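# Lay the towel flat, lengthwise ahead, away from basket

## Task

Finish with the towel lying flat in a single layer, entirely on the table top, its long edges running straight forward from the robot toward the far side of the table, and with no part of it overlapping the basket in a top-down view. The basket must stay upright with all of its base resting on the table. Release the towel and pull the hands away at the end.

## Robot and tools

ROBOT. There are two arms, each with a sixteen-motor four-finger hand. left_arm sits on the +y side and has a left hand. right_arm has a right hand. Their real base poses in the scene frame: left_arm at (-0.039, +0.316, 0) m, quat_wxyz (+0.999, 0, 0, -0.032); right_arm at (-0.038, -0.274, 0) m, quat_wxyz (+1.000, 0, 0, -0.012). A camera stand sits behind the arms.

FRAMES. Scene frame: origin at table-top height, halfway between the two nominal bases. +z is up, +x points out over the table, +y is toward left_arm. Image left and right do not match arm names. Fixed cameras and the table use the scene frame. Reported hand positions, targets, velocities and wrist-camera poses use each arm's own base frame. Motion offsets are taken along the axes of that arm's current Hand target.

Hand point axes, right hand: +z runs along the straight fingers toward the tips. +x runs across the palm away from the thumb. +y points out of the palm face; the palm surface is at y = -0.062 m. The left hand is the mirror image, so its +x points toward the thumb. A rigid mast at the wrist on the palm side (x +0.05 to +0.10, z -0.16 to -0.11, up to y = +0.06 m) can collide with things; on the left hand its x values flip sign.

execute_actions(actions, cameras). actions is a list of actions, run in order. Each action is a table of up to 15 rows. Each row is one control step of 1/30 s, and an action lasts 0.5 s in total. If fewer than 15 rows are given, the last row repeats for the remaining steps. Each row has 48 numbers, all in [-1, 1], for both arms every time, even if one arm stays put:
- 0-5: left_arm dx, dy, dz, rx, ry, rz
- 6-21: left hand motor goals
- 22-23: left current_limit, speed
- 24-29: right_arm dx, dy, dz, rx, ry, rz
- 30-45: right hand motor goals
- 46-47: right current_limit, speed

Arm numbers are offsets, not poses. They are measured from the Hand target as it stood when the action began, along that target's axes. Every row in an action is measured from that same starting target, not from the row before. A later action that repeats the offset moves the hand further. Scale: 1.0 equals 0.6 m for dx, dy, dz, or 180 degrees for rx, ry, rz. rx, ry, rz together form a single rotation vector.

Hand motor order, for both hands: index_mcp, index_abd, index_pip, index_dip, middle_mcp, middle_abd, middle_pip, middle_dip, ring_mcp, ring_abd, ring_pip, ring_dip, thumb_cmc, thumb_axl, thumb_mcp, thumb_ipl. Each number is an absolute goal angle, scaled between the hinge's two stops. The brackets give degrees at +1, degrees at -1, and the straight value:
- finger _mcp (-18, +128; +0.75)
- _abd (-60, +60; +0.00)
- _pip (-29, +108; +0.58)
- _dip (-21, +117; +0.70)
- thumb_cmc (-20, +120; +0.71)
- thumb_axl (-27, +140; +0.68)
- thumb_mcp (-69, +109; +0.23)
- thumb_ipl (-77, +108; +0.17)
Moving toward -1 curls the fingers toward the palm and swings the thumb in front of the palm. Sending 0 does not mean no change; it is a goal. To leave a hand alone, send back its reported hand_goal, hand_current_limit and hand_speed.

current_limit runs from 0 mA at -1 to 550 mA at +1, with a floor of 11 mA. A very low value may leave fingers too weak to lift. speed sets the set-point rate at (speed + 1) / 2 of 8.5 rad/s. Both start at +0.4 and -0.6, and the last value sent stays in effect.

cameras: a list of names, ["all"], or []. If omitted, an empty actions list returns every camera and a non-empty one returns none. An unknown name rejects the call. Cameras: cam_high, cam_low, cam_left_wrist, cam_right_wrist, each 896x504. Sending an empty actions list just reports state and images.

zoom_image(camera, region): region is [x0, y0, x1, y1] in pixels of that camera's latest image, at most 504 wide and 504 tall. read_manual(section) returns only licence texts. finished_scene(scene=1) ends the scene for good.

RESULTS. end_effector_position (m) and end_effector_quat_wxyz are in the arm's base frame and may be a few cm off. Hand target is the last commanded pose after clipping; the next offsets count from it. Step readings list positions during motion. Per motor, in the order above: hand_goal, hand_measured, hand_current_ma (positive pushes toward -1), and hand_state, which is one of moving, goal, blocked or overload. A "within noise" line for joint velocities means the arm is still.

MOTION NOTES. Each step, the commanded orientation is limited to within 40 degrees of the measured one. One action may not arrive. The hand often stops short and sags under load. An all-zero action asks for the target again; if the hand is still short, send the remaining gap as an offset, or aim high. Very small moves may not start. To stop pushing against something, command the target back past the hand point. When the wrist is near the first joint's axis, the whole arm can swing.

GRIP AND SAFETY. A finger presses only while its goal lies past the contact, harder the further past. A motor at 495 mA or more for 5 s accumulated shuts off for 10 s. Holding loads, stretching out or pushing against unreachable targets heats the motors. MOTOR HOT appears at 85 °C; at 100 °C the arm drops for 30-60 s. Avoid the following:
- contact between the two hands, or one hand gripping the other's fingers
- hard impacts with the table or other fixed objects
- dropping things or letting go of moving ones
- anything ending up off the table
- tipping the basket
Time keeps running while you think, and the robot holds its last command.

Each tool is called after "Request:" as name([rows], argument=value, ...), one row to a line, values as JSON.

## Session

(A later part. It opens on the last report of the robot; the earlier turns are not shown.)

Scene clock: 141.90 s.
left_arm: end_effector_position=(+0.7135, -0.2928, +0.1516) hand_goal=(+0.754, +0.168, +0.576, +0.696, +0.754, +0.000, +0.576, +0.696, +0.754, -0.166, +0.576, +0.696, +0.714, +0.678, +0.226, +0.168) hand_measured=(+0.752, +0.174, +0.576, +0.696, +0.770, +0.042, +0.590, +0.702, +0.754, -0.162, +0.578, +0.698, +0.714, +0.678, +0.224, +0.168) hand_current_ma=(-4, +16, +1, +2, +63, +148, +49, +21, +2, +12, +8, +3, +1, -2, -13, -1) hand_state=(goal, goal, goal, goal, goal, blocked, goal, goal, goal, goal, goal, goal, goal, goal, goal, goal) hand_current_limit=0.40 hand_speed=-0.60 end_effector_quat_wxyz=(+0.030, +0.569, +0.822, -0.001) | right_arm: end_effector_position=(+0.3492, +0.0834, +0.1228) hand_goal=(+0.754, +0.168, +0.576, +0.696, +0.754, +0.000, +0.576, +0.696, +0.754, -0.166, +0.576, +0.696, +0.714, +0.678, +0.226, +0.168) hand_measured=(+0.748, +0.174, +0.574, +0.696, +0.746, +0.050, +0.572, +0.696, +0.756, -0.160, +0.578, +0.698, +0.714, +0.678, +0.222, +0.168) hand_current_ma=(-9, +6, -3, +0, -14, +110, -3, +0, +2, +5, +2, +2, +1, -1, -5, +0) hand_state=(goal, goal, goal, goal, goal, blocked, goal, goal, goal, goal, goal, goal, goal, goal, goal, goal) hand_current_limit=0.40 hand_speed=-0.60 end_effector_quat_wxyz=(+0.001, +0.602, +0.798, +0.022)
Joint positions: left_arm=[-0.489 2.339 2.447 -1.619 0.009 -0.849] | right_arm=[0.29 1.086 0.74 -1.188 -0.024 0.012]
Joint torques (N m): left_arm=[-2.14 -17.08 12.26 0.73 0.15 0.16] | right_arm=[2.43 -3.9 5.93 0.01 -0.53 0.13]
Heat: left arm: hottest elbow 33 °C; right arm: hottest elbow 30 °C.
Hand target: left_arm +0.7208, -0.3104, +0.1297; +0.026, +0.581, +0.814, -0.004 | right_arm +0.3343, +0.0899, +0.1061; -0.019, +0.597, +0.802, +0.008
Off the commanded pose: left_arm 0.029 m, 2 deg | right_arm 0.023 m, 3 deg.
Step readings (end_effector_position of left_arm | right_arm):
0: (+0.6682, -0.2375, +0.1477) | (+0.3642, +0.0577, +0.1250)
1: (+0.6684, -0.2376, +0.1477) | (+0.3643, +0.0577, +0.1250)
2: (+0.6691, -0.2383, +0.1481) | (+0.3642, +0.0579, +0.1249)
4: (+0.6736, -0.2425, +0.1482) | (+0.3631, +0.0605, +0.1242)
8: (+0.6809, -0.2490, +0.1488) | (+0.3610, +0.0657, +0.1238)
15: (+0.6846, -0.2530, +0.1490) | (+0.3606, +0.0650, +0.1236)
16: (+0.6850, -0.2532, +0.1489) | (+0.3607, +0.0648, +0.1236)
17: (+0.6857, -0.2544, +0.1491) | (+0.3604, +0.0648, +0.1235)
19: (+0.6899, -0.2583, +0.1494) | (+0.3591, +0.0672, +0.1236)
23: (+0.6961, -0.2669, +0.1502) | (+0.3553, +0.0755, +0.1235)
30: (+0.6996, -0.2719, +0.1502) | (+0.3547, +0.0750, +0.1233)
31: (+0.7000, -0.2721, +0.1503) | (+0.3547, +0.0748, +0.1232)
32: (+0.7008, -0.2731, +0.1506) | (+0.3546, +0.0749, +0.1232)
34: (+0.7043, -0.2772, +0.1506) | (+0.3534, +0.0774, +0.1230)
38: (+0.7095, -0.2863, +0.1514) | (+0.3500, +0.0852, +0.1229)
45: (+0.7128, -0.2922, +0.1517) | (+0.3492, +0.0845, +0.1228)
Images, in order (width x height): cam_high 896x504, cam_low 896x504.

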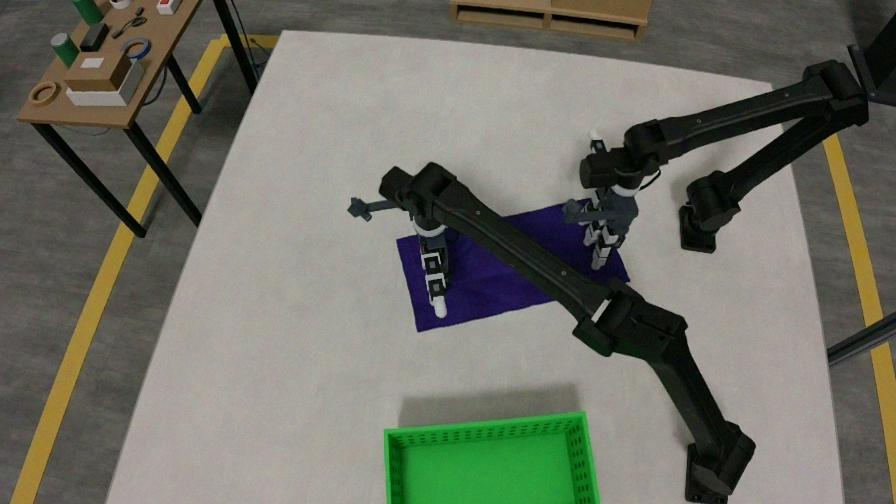

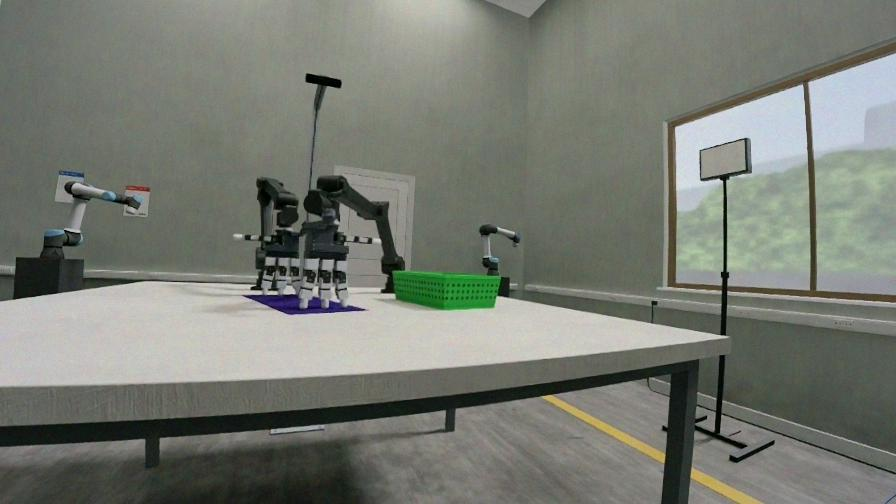

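Request:
execute_actions([
  [[-0.0123,0.0031,0.0006,0,0,0.0306,0.754,0.167,0.576,0.696,0.754,0,0.576,0.696,0.754,-0.167,0.576,0.696,0.714,0.678,0.226,0.168,0.4,-0.6,0.0483,-0.0073,0.003,0,0,0.0306,0.754,0.167,0.576,0.696,0.754,0,0.576,0.696,0.754,-0.167,0.576,0.696,0.714,0.678,0.226,0.168,0.4,-0.6]],
  [[-0.0123,0.0031,0.0006,0,0,0.0306,0.754,0.167,0.576,0.696,0.754,0,0.576,0.696,0.754,-0.167,0.576,0.696,0.714,0.678,0.226,0.168,0.4,-0.6,0.0483,-0.0073,0.002,0,0,0.0306,0.754,0.167,0.576,0.696,0.754,0,0.576,0.696,0.754,-0.167,0.576,0.696,0.714,0.678,0.226,0.168,0.4,-0.6]],
], cameras=["cam_high", "cam_low"])

Request:
zoom_image(camera="cam_high", region=[370, 140, 650, 370])

Scene clock: 170.00 s.
left_arm: end_effector_position=(+0.7218, -0.3077, +0.1526) hand_goal=(+0.754, +0.168, +0.576, +0.696, +0.754, +0.000, +0.576, +0.696, +0.754, -0.166, +0.576, +0.696, +0.714, +0.678, +0.226, +0.168) hand_measured=(+0.756, +0.170, +0.576, +0.696, +0.770, +0.042, +0.590, +0.702, +0.754, -0.162, +0.578, +0.698, +0.714, +0.678, +0.224, +0.168) hand_current_ma=(+6, +7, +3, +2, +63, +148, +49, +21, +2, +12, +8, +3, +1, -2, -13, -1) hand_state=(goal, goal, goal, goal, goal, blocked, goal, goal, goal, goal, goal, goal, goal, goal, goal, goal) hand_current_limit=0.40 hand_speed=-0.60 end_effector_quat_wxyz=(+0.030, +0.646, +0.763, +0.002) | right_arm: end_effector_position=(+0.3177, +0.1344, +0.1210) hand_goal=(+0.754, +0.168, +0.576, +0.696, +0.754, +0.000, +0.576, +0.696, +0.754, -0.166, +0.576, +0.696, +0.714, +0.678, +0.226, +0.168) hand_measured=(+0.726, +0.196, +0.558, +0.686, +0.724, +0.050, +0.562, +0.688, +0.756, -0.162, +0.578, +0.698, +0.714, +0.678, +0.222, +0.168) hand_current_ma=(-66, +51, -33, -16, -68, +110, -25, -11, +1, +4, +2, +2, +1, -1, -5, +0) hand_state=(blocked, blocked, goal, goal, blocked, blocked, goal, goal, goal, goal, goal, goal, goal, goal, goal, goal) hand_current_limit=0.40 hand_speed=-0.60 end_effector_quat_wxyz=(-0.004, +0.674, +0.738, +0.021)
Joint positions: left_arm=[-0.49 2.339 2.447 -1.619 0.009 -0.656] | right_arm=[0.564 1.089 0.74 -1.183 -0.019 0.474]
Joint torques (N m): left_arm=[-1.85 -17.08 11.7 0.85 0.21 0.17] | right_arm=[2.26 -1.61 7.61 0.64 -0.74 0.17]
Heat: left arm: hottest elbow 35 °C; right arm: hottest elbow 29 °C.
Hand target: left_arm +0.7285, -0.3235, +0.1298; +0.026, +0.656, +0.754, -0.002 | right_arm +0.3118, +0.1440, +0.1055; -0.020, +0.671, +0.741, +0.006
Off the commanded pose: left_arm 0.029 m, 2 deg | right_arm 0.019 m, 3 deg.
Step readings (end_effector_position of left_arm | right_arm):
0: (+0.7135, -0.2928, +0.1516) | (+0.3492, +0.0833, +0.1228)
1: (+0.7135, -0.2929, +0.1516) | (+0.3491, +0.0834, +0.1228)
2: (+0.7139, -0.2933, +0.1517) | (+0.3487, +0.0840, +0.1228)
4: (+0.7148, -0.2948, +0.1517) | (+0.3460, +0.0912, +0.1228)
8: (+0.7165, -0.2973, +0.1519) | (+0.3382, +0.1107, +0.1225)
15: (+0.7177, -0.2994, +0.1521) | (+0.3353, +0.1124, +0.1223)
16: (+0.7179, -0.2996, +0.1521) | (+0.3352, +0.1121, +0.1223)
17: (+0.7182, -0.3002, +0.1521) | (+0.3345, +0.1123, +0.1222)
19: (+0.7191, -0.3018, +0.1522) | (+0.3306, +0.1188, +0.1221)
23: (+0.7204, -0.3049, +0.1524) | (+0.3204, +0.1367, +0.1216)
30: (+0.7215, -0.3071, +0.1525) | (+0.3181, +0.1362, +0.1211)
Images, in order (width x height): cam_high 896x504, cam_low 896x504.

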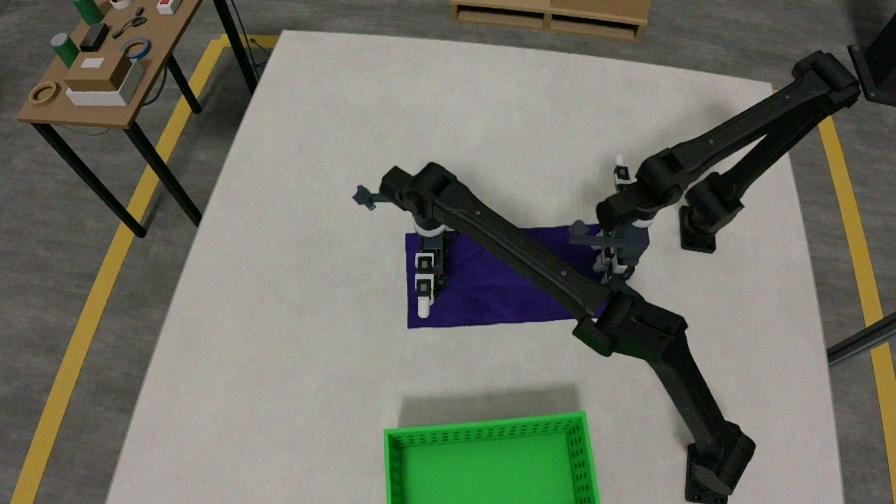

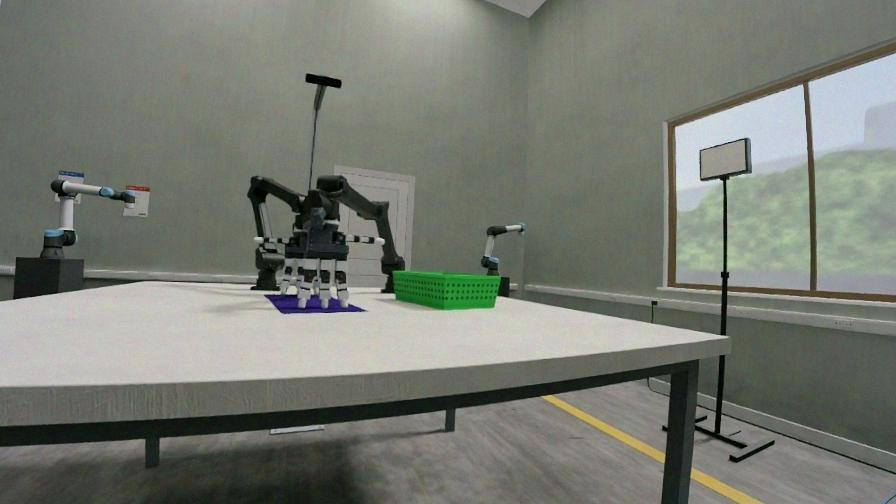

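Scaled by 1.800 from the camera's 896x504 image, which has a finer 1280x720 frame.

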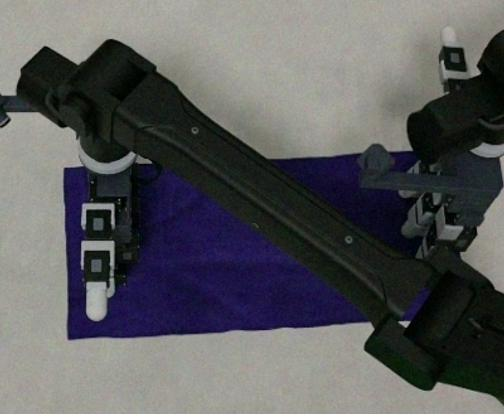

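Request:
execute_actions([
  [[-0.0146,0.0035,0.0006,0,0,0.0361,0.754,0.167,0.576,0.696,0.754,0,0.576,0.696,0.754,-0.167,0.576,0.696,0.714,0.678,0.226,0.168,0.4,-0.6,0.0572,-0.0081,0.002,0,0,0.0361,0.754,0.167,0.576,0.696,0.754,0,0.576,0.696,0.754,-0.167,0.576,0.696,0.714,0.678,0.226,0.168,0.4,-0.6]],
  [[-0.0146,0.0035,0.0006,0,0,0.0361,0.754,0.167,0.576,0.696,0.754,0,0.576,0.696,0.754,-0.167,0.576,0.696,0.714,0.678,0.226,0.168,0.4,-0.6,0.0572,-0.0081,0.002,0,0,0.0361,0.754,0.167,0.576,0.696,0.754,0,0.576,0.696,0.754,-0.167,0.576,0.696,0.714,0.678,0.226,0.168,0.4,-0.6]],
], cameras=["cam_high", "cam_low"])

Request:
zoom_image(camera="cam_high", region=[370, 140, 650, 370])

Scene clock: 182.03 s.
left_arm: end_effector_position=(+0.7279, -0.3269, +0.1535) hand_goal=(+0.754, +0.168, +0.576, +0.696, +0.754, +0.000, +0.576, +0.696, +0.754, -0.166, +0.576, +0.696, +0.714, +0.678, +0.226, +0.168) hand_measured=(+0.756, +0.170, +0.576, +0.696, +0.774, +0.040, +0.590, +0.702, +0.754, -0.162, +0.578, +0.698, +0.714, +0.678, +0.224, +0.168) hand_current_ma=(+5, +5, +3, +2, +87, +146, +52, +23, +2, +12, +8, +3, +1, -2, -13, -1) hand_state=(goal, goal, goal, goal, blocked, blocked, goal, goal, goal, goal, goal, goal, goal, goal, goal, goal) hand_current_limit=0.40 hand_speed=-0.60 end_effector_quat_wxyz=(+0.030, +0.729, +0.684, +0.005) | right_arm: end_effector_position=(+0.3017, +0.1948, +0.1190) hand_goal=(+0.754, +0.168, +0.576, +0.696, +0.754, +0.000, +0.576, +0.696, +0.754, -0.166, +0.576, +0.696, +0.714, +0.678, +0.226, +0.168) hand_measured=(+0.710, +0.206, +0.548, +0.678, +0.708, +0.066, +0.552, +0.682, +0.756, -0.162, +0.578, +0.698, +0.714, +0.678, +0.222, +0.168) hand_current_ma=(-120, +75, -62, -32, -122, +154, -48, -22, +1, +4, +2, +2, +1, -1, -5, +0) hand_state=(blocked, blocked, blocked, goal, blocked, blocked, blocked, goal, goal, goal, goal, goal, goal, goal, goal, goal) hand_current_limit=0.40 hand_speed=-0.60 end_effector_quat_wxyz=(-0.006, +0.754, +0.657, +0.011)
Joint positions: left_arm=[-0.49 2.339 2.447 -1.619 0.009 -0.427] | right_arm=[0.8 1.227 0.842 -1.163 -0.01 0.937]
Joint torques (N m): left_arm=[-1.73 -17.85 10.86 1.03 0.2 0.16] | right_arm=[2.61 -3.02 8.62 1.39 -1.03 0.16]
Heat: left arm: hottest elbow 35 °C; right arm: hottest elbow 29 °C.
Hand target: left_arm +0.7342, -0.3406, +0.1299; +0.026, +0.737, +0.675, +0.001 | right_arm +0.2992, +0.2122, +0.1060; -0.020, +0.750, +0.661, +0.004
Off the commanded pose: left_arm 0.028 m, 2 deg | right_arm 0.022 m, 2 deg.
Step readings (end_effector_position of left_arm | right_arm):
0: (+0.7218, -0.3077, +0.1526) | (+0.3178, +0.1344, +0.1210)
1: (+0.7219, -0.3079, +0.1526) | (+0.3176, +0.1345, +0.1209)
2: (+0.7221, -0.3084, +0.1526) | (+0.3172, +0.1350, +0.1210)
4: (+0.7229, -0.3103, +0.1527) | (+0.3145, +0.1419, +0.1206)
8: (+0.7242, -0.3137, +0.1529) | (+0.3085, +0.1630, +0.1201)
15: (+0.7252, -0.3163, +0.1530) | (+0.3079, +0.1647, +0.1199)
16: (+0.7253, -0.3166, +0.1530) | (+0.3077, +0.1645, +0.1198)
17: (+0.7255, -0.3173, +0.1531) | (+0.3073, +0.1649, +0.1199)
19: (+0.7261, -0.3195, +0.1532) | (+0.3060, +0.1723, +0.1197)
23: (+0.7271, -0.3231, +0.1534) | (+0.3030, +0.1938, +0.1193)
30: (+0.7277, -0.3260, +0.1535) | (+0.3020, +0.1962, +0.1190)
Images, in order (width x height): cam_high 896x504, cam_low 896x504.

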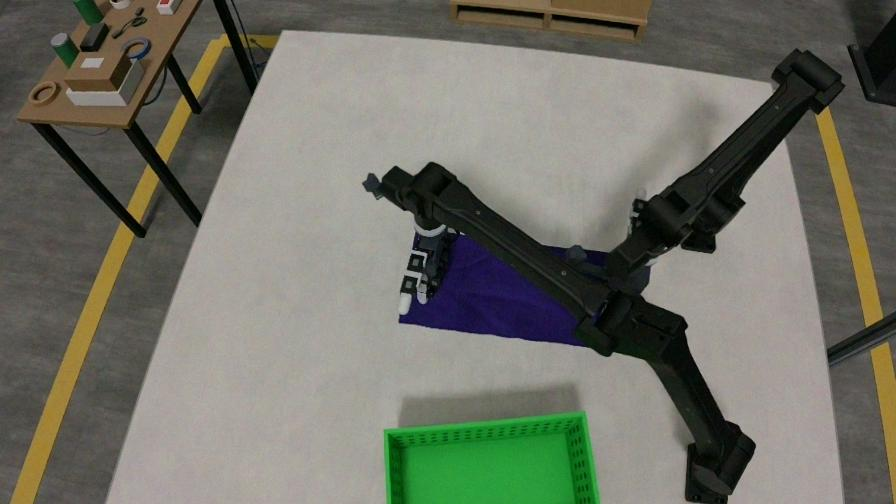

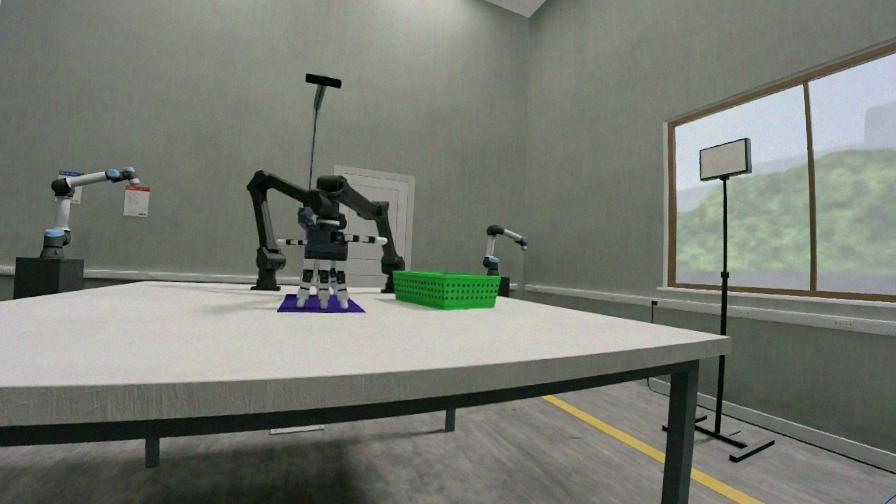

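Scaled by 1.800 from the camera's 896x504 image, which has a finer 1280x720 frame.

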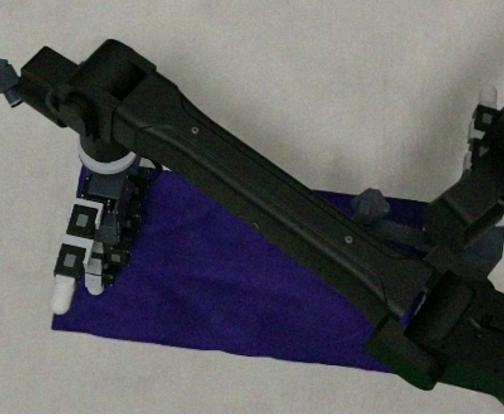

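Request:
execute_actions([
  [[0.0146,-0.0083,-0.033,0,0,0,0.754,0.167,0.576,0.696,0.754,0,0.576,0.696,0.754,-0.167,0.576,0.696,0.714,0.678,0.226,0.168,0.4,-0.6,-0.018,0.005,-0.02,0,0,0,0.754,0.167,0.576,0.696,0.754,0,0.576,0.696,0.754,-0.167,0.576,0.696,0.714,0.678,0.226,0.168,0.4,-0.6]],
  [[0,0,-0.05,0,0,0,0.754,0.167,0.576,0.696,0.754,0,0.576,0.696,0.754,-0.167,0.576,0.696,0.714,0.678,0.226,0.168,0.4,-0.6,0,0,-0.05,0,0,0,0.754,0.167,0.576,0.696,0.754,0,0.576,0.696,0.754,-0.167,0.576,0.696,0.714,0.678,0.226,0.168,0.4,-0.6]],
  [[0,0,-0.08,0,0,0,0.754,0.167,0.576,0.696,0.754,0,0.576,0.696,0.754,-0.167,0.576,0.696,0.714,0.678,0.226,0.168,0.4,-0.6,0,0,-0.08,0,0,0,0.754,0.167,0.576,0.696,0.754,0,0.576,0.696,0.754,-0.167,0.576,0.696,0.714,0.678,0.226,0.168,0.4,-0.6]],
], cameras=["cam_high", "cam_low", "cam_left_wrist", "cam_right_wrist"])

Request:
zoom_image(camera="cam_high", region=[370, 140, 650, 370])

Scene clock: 199.17 s.
left_arm: end_effector_position=(+0.7190, -0.3240, +0.1740) hand_goal=(+0.754, +0.168, +0.576, +0.696, +0.754, +0.000, +0.576, +0.696, +0.754, -0.166, +0.576, +0.696, +0.714, +0.678, +0.226, +0.168) hand_measured=(+0.754, +0.168, +0.576, +0.696, +0.754, +0.004, +0.578, +0.698, +0.754, -0.162, +0.578, +0.698, +0.714, +0.678, +0.224, +0.168) hand_current_ma=(-2, +1, +3, +2, +3, +9, +7, +8, +1, +11, +7, +3, +1, -2, -13, -1) hand_state=(goal, goal, goal, goal, goal, goal, goal, goal, goal, goal, goal, goal, goal, goal, goal, goal) hand_current_limit=0.40 hand_speed=-0.60 end_effector_quat_wxyz=(+0.022, +0.736, +0.677, +0.002) | right_arm: end_effector_position=(+0.2909, +0.1907, +0.1778) hand_goal=(+0.754, +0.168, +0.576, +0.696, +0.754, +0.000, +0.576, +0.696, +0.754, -0.166, +0.576, +0.696, +0.714, +0.678, +0.226, +0.168) hand_measured=(+0.750, +0.170, +0.572, +0.694, +0.748, +0.002, +0.572, +0.694, +0.754, -0.162, +0.578, +0.698, +0.714, +0.678, +0.222, +0.168) hand_current_ma=(-5, +1, -3, -3, -7, +2, -3, -3, +0, +4, +2, +2, +1, -1, -5, +0) hand_state=(goal, goal, goal, goal, goal, goal, goal, goal, goal, goal, goal, goal, goal, goal, goal, goal) hand_current_limit=0.40 hand_speed=-0.60 end_effector_quat_wxyz=(-0.017, +0.749, +0.662, -0.013)
Joint positions: left_arm=[-0.49 2.322 2.474 -1.681 0.011 -0.407] | right_arm=[0.799 1.173 0.97 -1.39 -0.036 0.922]
Joint torques (N m): left_arm=[-0.67 -23.77 13.07 0.27 -0.1 0.16] | right_arm=[-0.26 -5.95 11.96 -0.2 0 -0.04]
Heat: left arm: hottest elbow 35 °C; right arm: hottest elbow 30 °C.
Hand target: left_arm +0.7263, -0.3277, +0.2270; +0.026, +0.737, +0.675, +0.001 | right_arm +0.3026, +0.1978, +0.1954; -0.020, +0.750, +0.661, +0.004
Off the commanded pose: left_arm 0.054 m, 1 deg | right_arm 0.022 m, 2 deg.
joint sent to its limit (left arm) — joint 4 (wrist pitch), lower limit. The joint targets are off in orientation, not in position.
Step readings (end_effector_position of left_arm | right_arm):
0: (+0.7279, -0.3269, +0.1535) | (+0.3017, +0.1948, +0.1190)
1: (+0.7279, -0.3269, +0.1535) | (+0.3017, +0.1948, +0.1190)
2: (+0.7279, -0.3269, +0.1535) | (+0.3017, +0.1948, +0.1190)
4: (+0.7275, -0.3269, +0.1533) | (+0.3016, +0.1948, +0.1191)
8: (+0.7268, -0.3269, +0.1531) | (+0.3015, +0.1950, +0.1193)
15: (+0.7263, -0.3268, +0.1529) | (+0.3016, +0.1952, +0.1193)
16: (+0.7261, -0.3268, +0.1528) | (+0.3015, +0.1952, +0.1194)
17: (+0.7253, -0.3264, +0.1533) | (+0.3007, +0.1948, +0.1199)
19: (+0.7229, -0.3252, +0.1548) | (+0.2962, +0.1937, +0.1198)
23: (+0.7193, -0.3236, +0.1569) | (+0.2890, +0.1884, +0.1198)
30: (+0.7196, -0.3238, +0.1609) | (+0.2879, +0.1873, +0.1228)
31: (+0.7196, -0.3239, +0.1609) | (+0.2880, +0.1875, +0.1236)
32: (+0.7195, -0.3239, +0.1609) | (+0.2872, +0.1867, +0.1255)
34: (+0.7195, -0.3239, +0.1609) | (+0.2859, +0.1854, +0.1337)
38: (+0.7194, -0.3241, +0.1623) | (+0.2887, +0.1884, +0.1604)
45: (+0.7191, -0.3240, +0.1708) | (+0.2918, +0.1917, +0.1780)
camera_calibration:
cam_left_wrist: T_world_to_cam=[[-0.672893, -0.739229, -0.0274762, 0.219745], [-0.522701, 0.448857, 0.724784, 0.34324], [-0.523448, 0.502064, -0.688429, 0.782506], [0, 0, 0, 1]] pos_world=[0.736879, -0.384492, 0.295963]
cam_right_wrist: T_world_to_cam=[[0.522587, -0.85224, 0.0242951, 0.0314354], [-0.575738, -0.331734, 0.747314, 0.0526128], [-0.628831, -0.404524, -0.664027, 0.500427], [0, 0, 0, 1]] pos_world=[0.328547, 0.246679, 0.292215]

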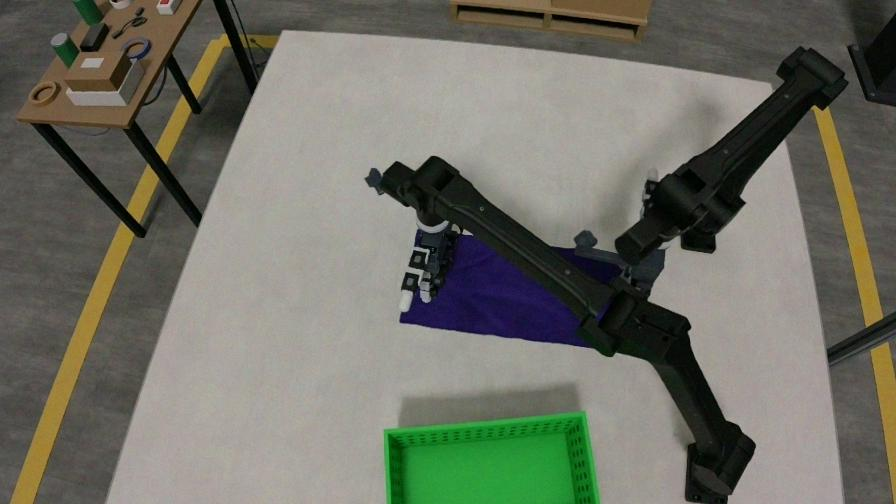

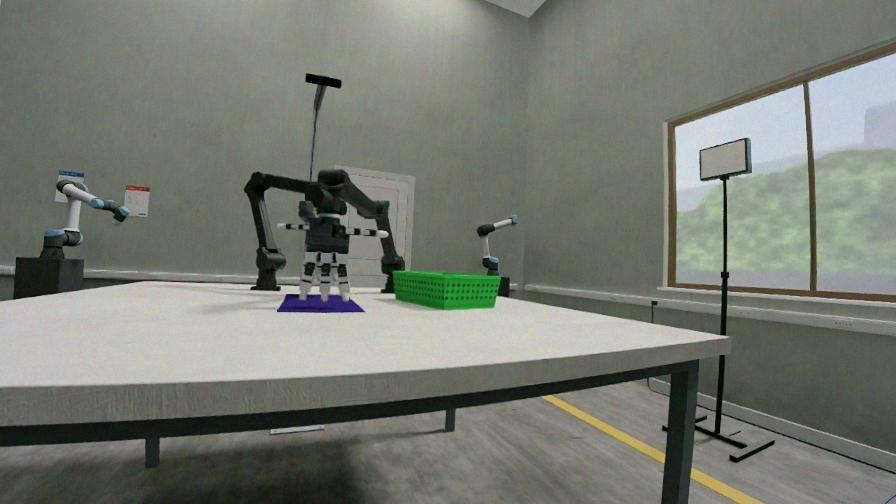

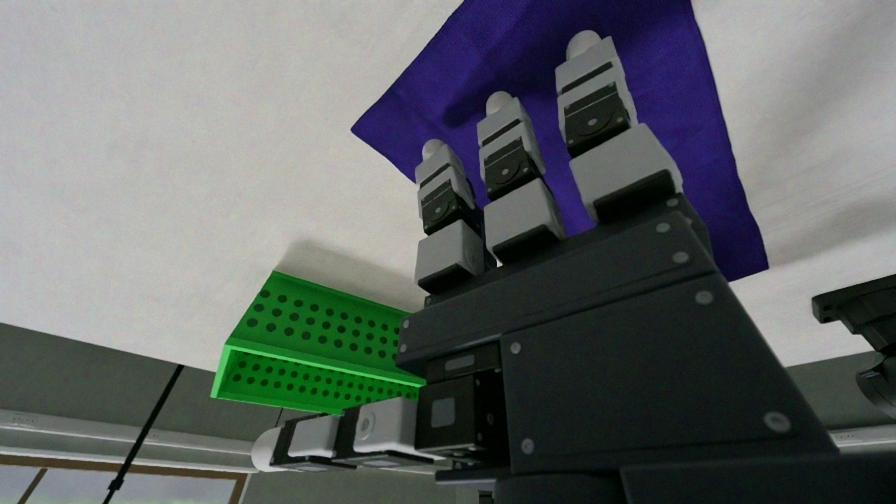

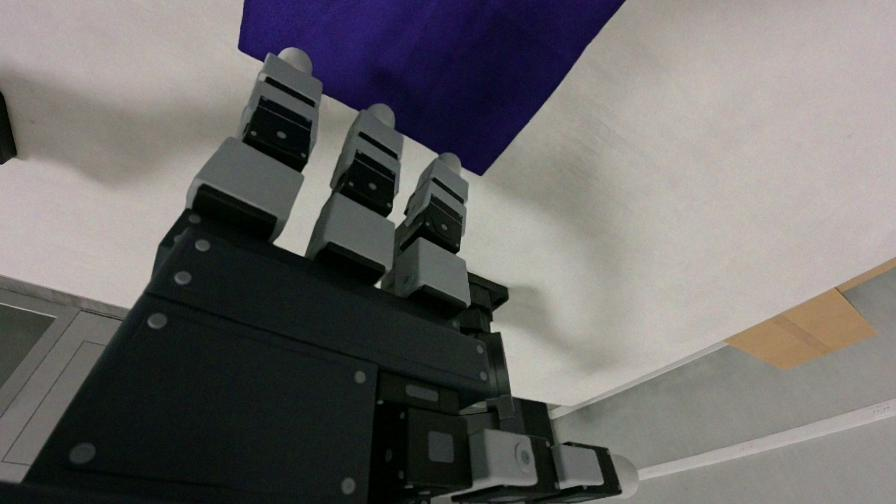

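Scaled by 1.800 from the camera's 896x504 image, which has a finer 1280x720 frame.

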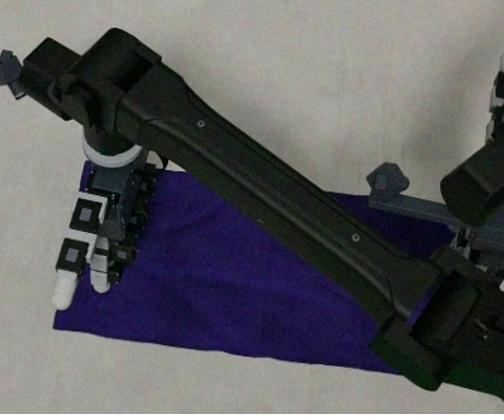

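Request:
execute_actions([
  [[0,-0.03,-0.07,0,0,0,0.754,0.0,0.576,0.696,0.754,0,0.576,0.696,0.754,0.0,0.576,0.696,0.714,0.678,0.226,0.168,0.4,-0.6,0,0,-0.1,0,0,0,0.754,0.0,0.576,0.696,0.754,0,0.576,0.696,0.754,0.0,0.576,0.696,0.714,0.678,0.226,0.168,0.4,-0.6]],
  [[0,-0.083,-0.06,0,0,0,0.754,0.0,0.576,0.696,0.754,0,0.576,0.696,0.754,0.0,0.576,0.696,0.714,0.678,0.226,0.168,0.4,-0.6,-0.121,0.0153,-0.05,0,0,0,0.754,0.0,0.576,0.696,0.754,0,0.576,0.696,0.754,0.0,0.576,0.696,0.714,0.678,0.226,0.168,0.4,-0.6]],
  [[0.055,-0.139,-0.05,0,0,0,0.754,0.0,0.576,0.696,0.754,0,0.576,0.696,0.754,0.0,0.576,0.696,0.714,0.678,0.226,0.168,0.4,-0.6,-0.121,0.0153,-0.05,0,0,0,0.754,0.0,0.576,0.696,0.754,0,0.576,0.696,0.754,0.0,0.576,0.696,0.714,0.678,0.226,0.168,0.4,-0.6]],
  [[0.1,-0.15,0,0,0,0,0.754,0.0,0.576,0.696,0.754,0,0.576,0.696,0.754,0.0,0.576,0.696,0.714,0.678,0.226,0.168,0.4,-0.6,-0.121,0.0153,0,0,0,0,0.754,0.0,0.576,0.696,0.754,0,0.576,0.696,0.754,0.0,0.576,0.696,0.714,0.678,0.226,0.168,0.4,-0.6]],
  [[0.1,-0.15,0,0,0,0,0.754,0.0,0.576,0.696,0.754,0,0.576,0.696,0.754,0.0,0.576,0.696,0.714,0.678,0.226,0.168,0.4,-0.6,-0.03,0,0,0,0,0,0.754,0.0,0.576,0.696,0.754,0,0.576,0.696,0.754,0.0,0.576,0.696,0.714,0.678,0.226,0.168,0.4,-0.6]],
], cameras=["all"])

Request:
zoom_image(camera="cam_high", region=[370, 140, 690, 390])

Scene clock: 214.30 s.
left_arm: end_effector_position=(+0.4066, -0.1447, +0.3157) hand_goal=(+0.754, +0.000, +0.576, +0.696, +0.754, +0.000, +0.576, +0.696, +0.754, +0.000, +0.576, +0.696, +0.714, +0.678, +0.226, +0.168) hand_measured=(+0.752, +0.002, +0.576, +0.696, +0.752, +0.002, +0.576, +0.698, +0.752, -0.002, +0.576, +0.698, +0.712, +0.678, +0.224, +0.168) hand_current_ma=(-7, +5, +1, +2, -7, +4, +2, +7, -7, -6, +2, +3, -4, -2, -13, -1) hand_state=(goal, goal, goal, goal, goal, goal, goal, goal, goal, goal, goal, goal, goal, goal, goal, goal) hand_current_limit=0.40 hand_speed=-0.60 end_effector_quat_wxyz=(+0.027, +0.735, +0.677, +0.003) | right_arm: end_effector_position=(+0.3059, -0.0408, +0.3069) hand_goal=(+0.754, +0.000, +0.576, +0.696, +0.754, +0.000, +0.576, +0.696, +0.754, +0.000, +0.576, +0.696, +0.714, +0.678, +0.226, +0.168) hand_measured=(+0.752, +0.002, +0.574, +0.694, +0.752, +0.002, +0.574, +0.694, +0.754, -0.002, +0.578, +0.698, +0.714, +0.678, +0.222, +0.168) hand_current_ma=(-2, +1, -2, -3, -2, +1, -2, -3, +0, -1, +2, +2, +0, -1, -6, +0) hand_state=(goal, goal, goal, goal, goal, goal, goal, goal, goal, goal, goal, goal, goal, goal, goal, goal) hand_current_limit=0.40 hand_speed=-0.60 end_effector_quat_wxyz=(+0.025, +0.751, +0.659, +0.043)
Joint positions: left_arm=[-0.457 1.248 1.375 -1.645 0.014 -0.375] | right_arm=[-0.048 0.866 1.085 -1.693 -0.024 0.083]
Joint torques (N m): left_arm=[-0.67 -6.71 8.99 0.27 0.09 0.21] | right_arm=[-0.32 -2.26 8.25 0.27 0.06 -0.04]
Heat: left arm: hottest elbow 36 °C; right arm: hottest elbow 32 °C.
Hand target: left_arm +0.4061, -0.1425, +0.3164; +0.026, +0.737, +0.675, +0.001 | right_arm +0.3024, -0.0437, +0.3068; -0.020, +0.750, +0.661, +0.004
Off the commanded pose: left_arm 0.002 m, 0 deg | right_arm 0.005 m, 7 deg.
joint sent to its limit (right arm) — joint 4 (wrist pitch), lower limit. The joint targets are off in orientation, not in position.
Step readings (end_effector_position of left_arm | right_arm):
0: (+0.7190, -0.3240, +0.1740) | (+0.2909, +0.1907, +0.1778)
1: (+0.7190, -0.3240, +0.1743) | (+0.2908, +0.1906, +0.1781)
2: (+0.7189, -0.3239, +0.1761) | (+0.2894, +0.1892, +0.1797)
4: (+0.7185, -0.3238, +0.1807) | (+0.2873, +0.1867, +0.1883)
8: (+0.7168, -0.3228, +0.2052) | (+0.2916, +0.1897, +0.2178)
15: (+0.7114, -0.3202, +0.2519) | (+0.2941, +0.1916, +0.2366)
16: (+0.7108, -0.3199, +0.2552) | (+0.2937, +0.1910, +0.2365)
17: (+0.7087, -0.3192, +0.2569) | (+0.2932, +0.1881, +0.2369)
19: (+0.7002, -0.3166, +0.2568) | (+0.2947, +0.1743, +0.2408)
23: (+0.6813, -0.3167, +0.2598) | (+0.2982, +0.1333, +0.2610)
30: (+0.6645, -0.3227, +0.2810) | (+0.2954, +0.1185, +0.2714)
31: (+0.6629, -0.3227, +0.2824) | (+0.2956, +0.1187, +0.2711)
32: (+0.6584, -0.3208, +0.2827) | (+0.2967, +0.1166, +0.2716)
34: (+0.6431, -0.3120, +0.2786) | (+0.3005, +0.1026, +0.2760)
38: (+0.6111, -0.2929, +0.2817) | (+0.3025, +0.0607, +0.2967)
45: (+0.5858, -0.2786, +0.3184) | (+0.3000, +0.0474, +0.3078)
46: (+0.5835, -0.2772, +0.3210) | (+0.3006, +0.0475, +0.3076)
47: (+0.5782, -0.2742, +0.3206) | (+0.3017, +0.0453, +0.3073)
49: (+0.5588, -0.2616, +0.3114) | (+0.3038, +0.0289, +0.3060)
53: (+0.5167, -0.2339, +0.2950) | (+0.3017, -0.0156, +0.3045)
60: (+0.4920, -0.2144, +0.3126) | (+0.3038, -0.0255, +0.3063)
61: (+0.4904, -0.2132, +0.3144) | (+0.3041, -0.0251, +0.3063)
62: (+0.4871, -0.2093, +0.3134) | (+0.3045, -0.0259, +0.3063)
64: (+0.4700, -0.1968, +0.3034) | (+0.3048, -0.0298, +0.3064)
68: (+0.4277, -0.1616, +0.2902) | (+0.3046, -0.0413, +0.3066)
75: (+0.4088, -0.1449, +0.3179) | (+0.3055, -0.0416, +0.3068)
camera_calibration:
cam_left_wrist: T_world_to_cam=[[-0.671822, -0.740132, -0.029323, 0.145997], [-0.53018, 0.452847, 0.716825, 0.00304331], [-0.517267, 0.497125, -0.696636, 0.625938], [0, 0, 0, 1]] pos_world=[0.423474, -0.20449, 0.43815]
cam_right_wrist: T_world_to_cam=[[0.507865, -0.856998, 0.0873365, -0.191864], [-0.676381, -0.333925, 0.656508, -0.053429], [-0.533463, -0.39249, -0.749246, 0.499345], [0, 0, 0, 1]] pos_world=[0.327684, 0.0137198, 0.425965]

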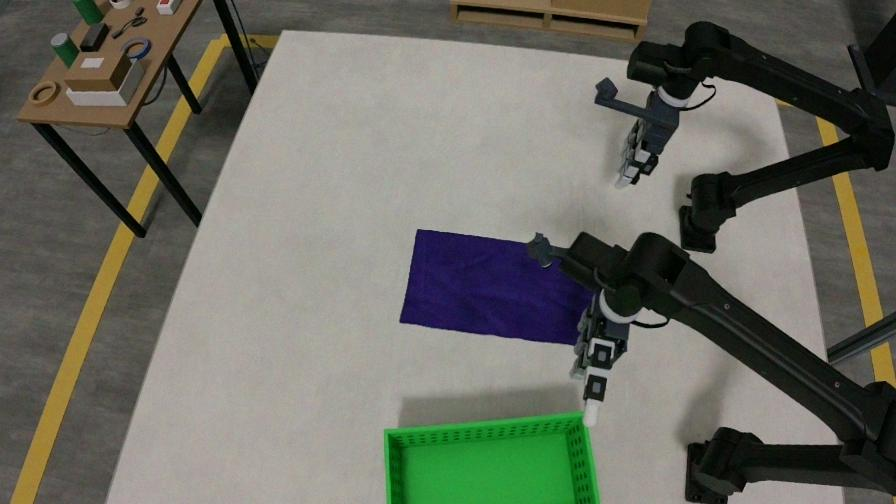

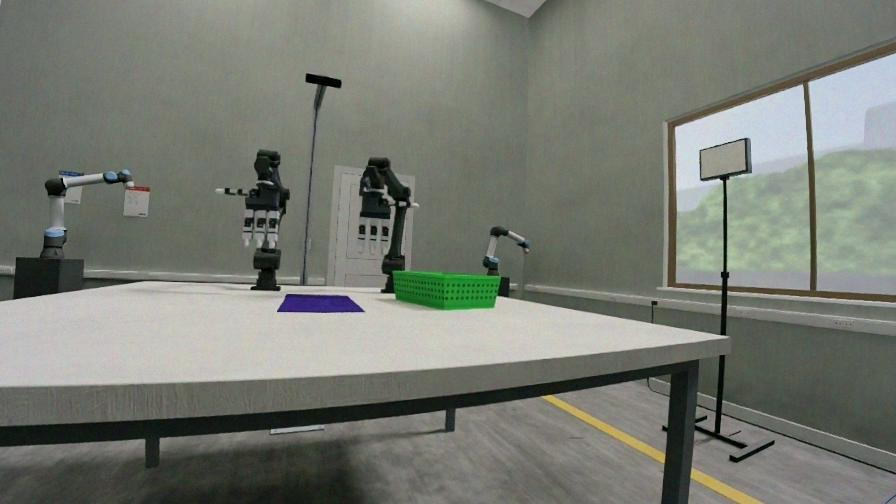

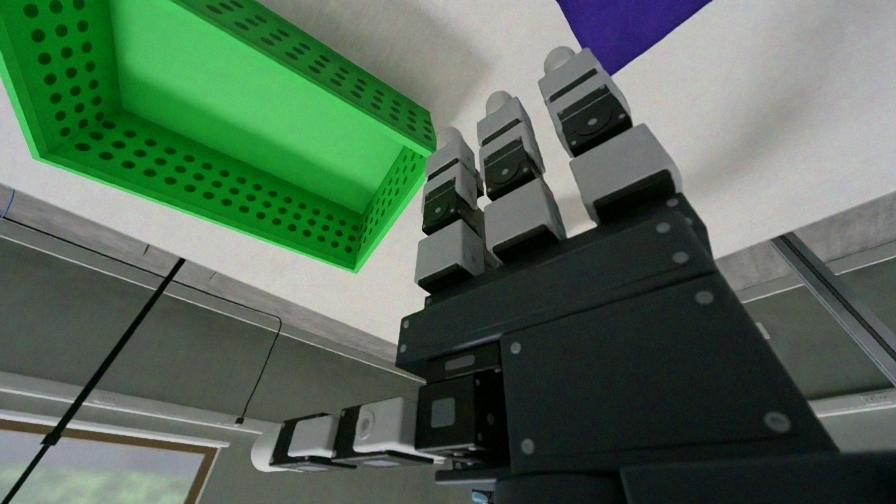

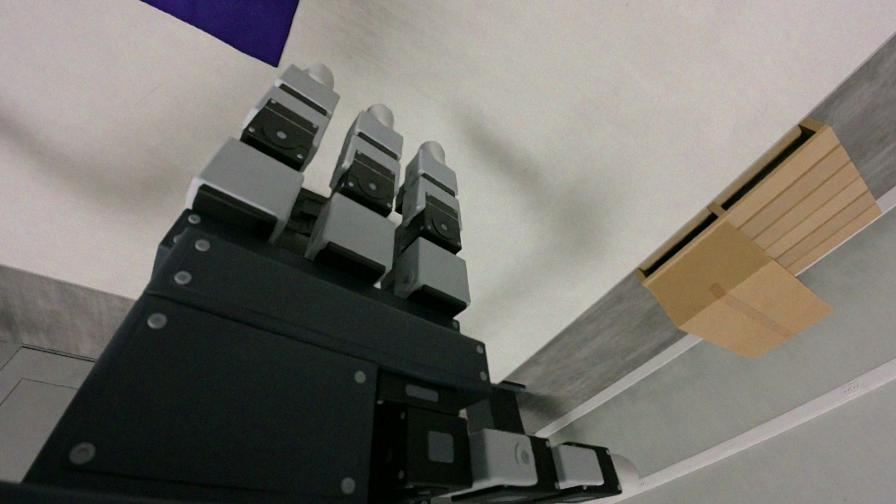

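Scaled by 1.575 from the camera's 896x504 image, which has a finer 1280x720 frame.

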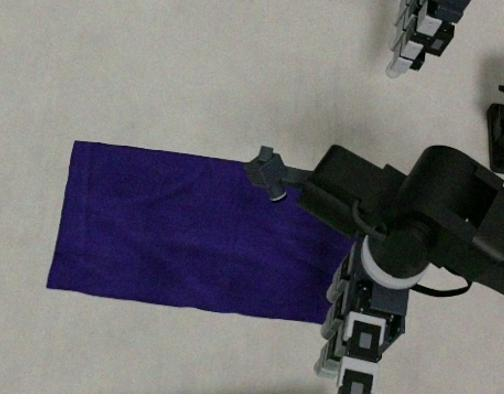

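Request:
execute_actions([
  [[0.06,-0.1,0,0,0,0,0.754,0.0,0.576,0.696,0.754,0,0.576,0.696,0.754,0.0,0.576,0.696,0.714,0.678,0.226,0.168,0.4,-0.6,0,0,0,0,0,0,0.754,0.0,0.576,0.696,0.754,0,0.576,0.696,0.754,0.0,0.576,0.696,0.714,0.678,0.226,0.168,0.4,-0.6]],
  [[0.06,-0.1,0,0,0,0,0.754,0.0,0.576,0.696,0.754,0,0.576,0.696,0.754,0.0,0.576,0.696,0.714,0.678,0.226,0.168,0.4,-0.6,0,0,0,0,0,0,0.754,0.0,0.576,0.696,0.754,0,0.576,0.696,0.754,0.0,0.576,0.696,0.714,0.678,0.226,0.168,0.4,-0.6]],
], cameras=["cam_high", "cam_low"])

Request:
zoom_image(camera="cam_high", region=[380, 200, 660, 390])

Scene clock: 230.03 s.
left_arm: end_effector_position=(+0.2933, -0.0621, +0.3076) hand_goal=(+0.754, +0.000, +0.576, +0.696, +0.754, +0.000, +0.576, +0.696, +0.754, +0.000, +0.576, +0.696, +0.714, +0.678, +0.226, +0.168) hand_measured=(+0.752, +0.002, +0.576, +0.696, +0.752, +0.002, +0.576, +0.698, +0.752, -0.002, +0.576, +0.698, +0.712, +0.678, +0.222, +0.168) hand_current_ma=(-8, +5, +1, +2, -8, +4, +1, +7, -7, -6, +2, +3, -5, -2, -13, -1) hand_state=(goal, goal, goal, goal, goal, goal, goal, goal, goal, goal, goal, goal, goal, goal, goal, goal) hand_current_limit=0.40 hand_speed=-0.60 end_effector_quat_wxyz=(+0.054, +0.732, +0.679, +0.019) | right_arm: end_effector_position=(+0.3060, -0.0407, +0.3069) hand_goal=(+0.754, +0.000, +0.576, +0.696, +0.754, +0.000, +0.576, +0.696, +0.754, +0.000, +0.576, +0.696, +0.714, +0.678, +0.226, +0.168) hand_measured=(+0.752, +0.002, +0.574, +0.694, +0.752, +0.002, +0.574, +0.694, +0.754, -0.002, +0.578, +0.698, +0.714, +0.678, +0.222, +0.168) hand_current_ma=(-2, +1, -2, -3, -2, +1, -2, -3, +0, -1, +2, +2, +0, -1, -6, +0) hand_state=(goal, goal, goal, goal, goal, goal, goal, goal, goal, goal, goal, goal, goal, goal, goal, goal) hand_current_limit=0.40 hand_speed=-0.60 end_effector_quat_wxyz=(+0.025, +0.750, +0.660, +0.043)
Joint positions: left_arm=[-0.348 0.846 1.074 -1.686 0.015 -0.273] | right_arm=[-0.048 0.866 1.085 -1.693 -0.024 0.081]
Joint torques (N m): left_arm=[-0.38 -1.08 8.99 0.59 -0.07 0.07] | right_arm=[-0.09 -2.43 8.13 0.2 0.03 -0.04]
Heat: left arm: hottest elbow 35 °C; right arm: hottest elbow 32 °C.
Hand target: left_arm +0.2930, -0.0605, +0.3090; +0.026, +0.737, +0.675, +0.001 | right_arm +0.3024, -0.0437, +0.3068; -0.020, +0.750, +0.661, +0.004
Off the commanded pose: left_arm 0.002 m, 4 deg | right_arm 0.005 m, 7 deg.
joint sent to its limit (left arm) — joint 4 (wrist pitch), lower limit. The joint targets are off in orientation, not in position.
joint sent to its limit (right arm) — joint 4 (wrist pitch), lower limit. The joint targets are off in orientation, not in position.
Step readings (end_effector_position of left_arm | right_arm):
0: (+0.4066, -0.1447, +0.3157) | (+0.3060, -0.0407, +0.3069)
1: (+0.4064, -0.1446, +0.3150) | (+0.3060, -0.0407, +0.3069)
2: (+0.4043, -0.1422, +0.3126) | (+0.3060, -0.0407, +0.3069)
4: (+0.3936, -0.1350, +0.3036) | (+0.3060, -0.0407, +0.3069)
8: (+0.3640, -0.1127, +0.2942) | (+0.3060, -0.0408, +0.3069)
15: (+0.3508, -0.1033, +0.3121) | (+0.3060, -0.0407, +0.3069)
16: (+0.3503, -0.1030, +0.3119) | (+0.3060, -0.0407, +0.3069)
17: (+0.3484, -0.1007, +0.3095) | (+0.3060, -0.0407, +0.3069)
19: (+0.3383, -0.0932, +0.3007) | (+0.3060, -0.0407, +0.3069)
23: (+0.3095, -0.0718, +0.2928) | (+0.3060, -0.0407, +0.3069)
30: (+0.2945, -0.0626, +0.3116) | (+0.3060, -0.0407, +0.3069)
Images, in order (width x height): cam_high 896x504, cam_low 896x504.

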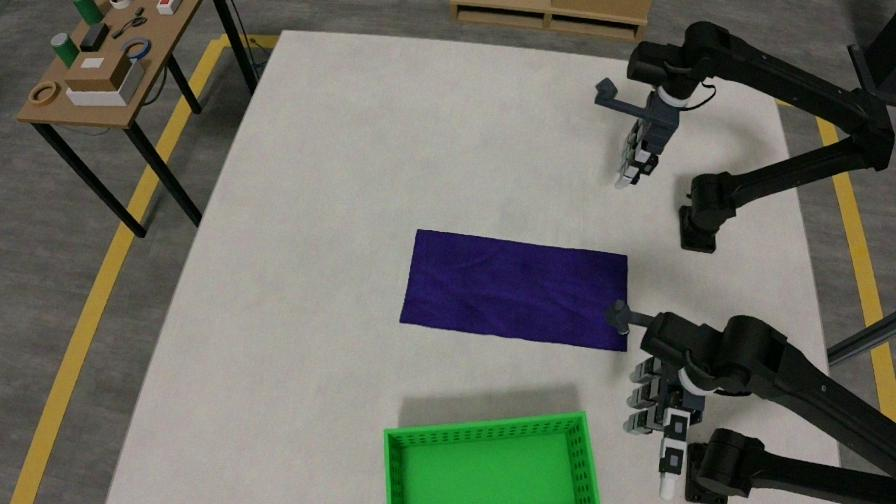

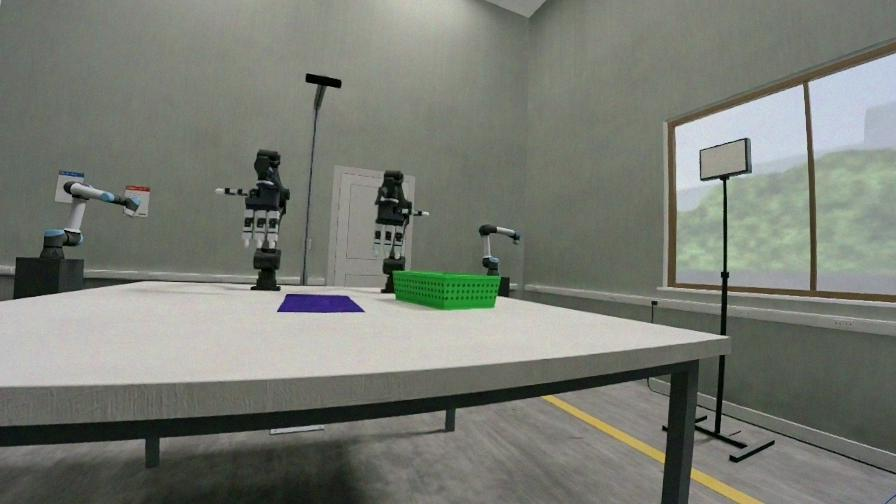

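Scaled by 1.800 from the camera's 896x504 image, which has a finer 1280x720 frame.

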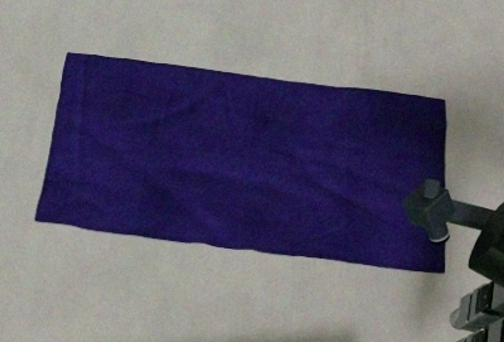

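Request:
finished_scene(scene=1)

The scene is finished: the task was done.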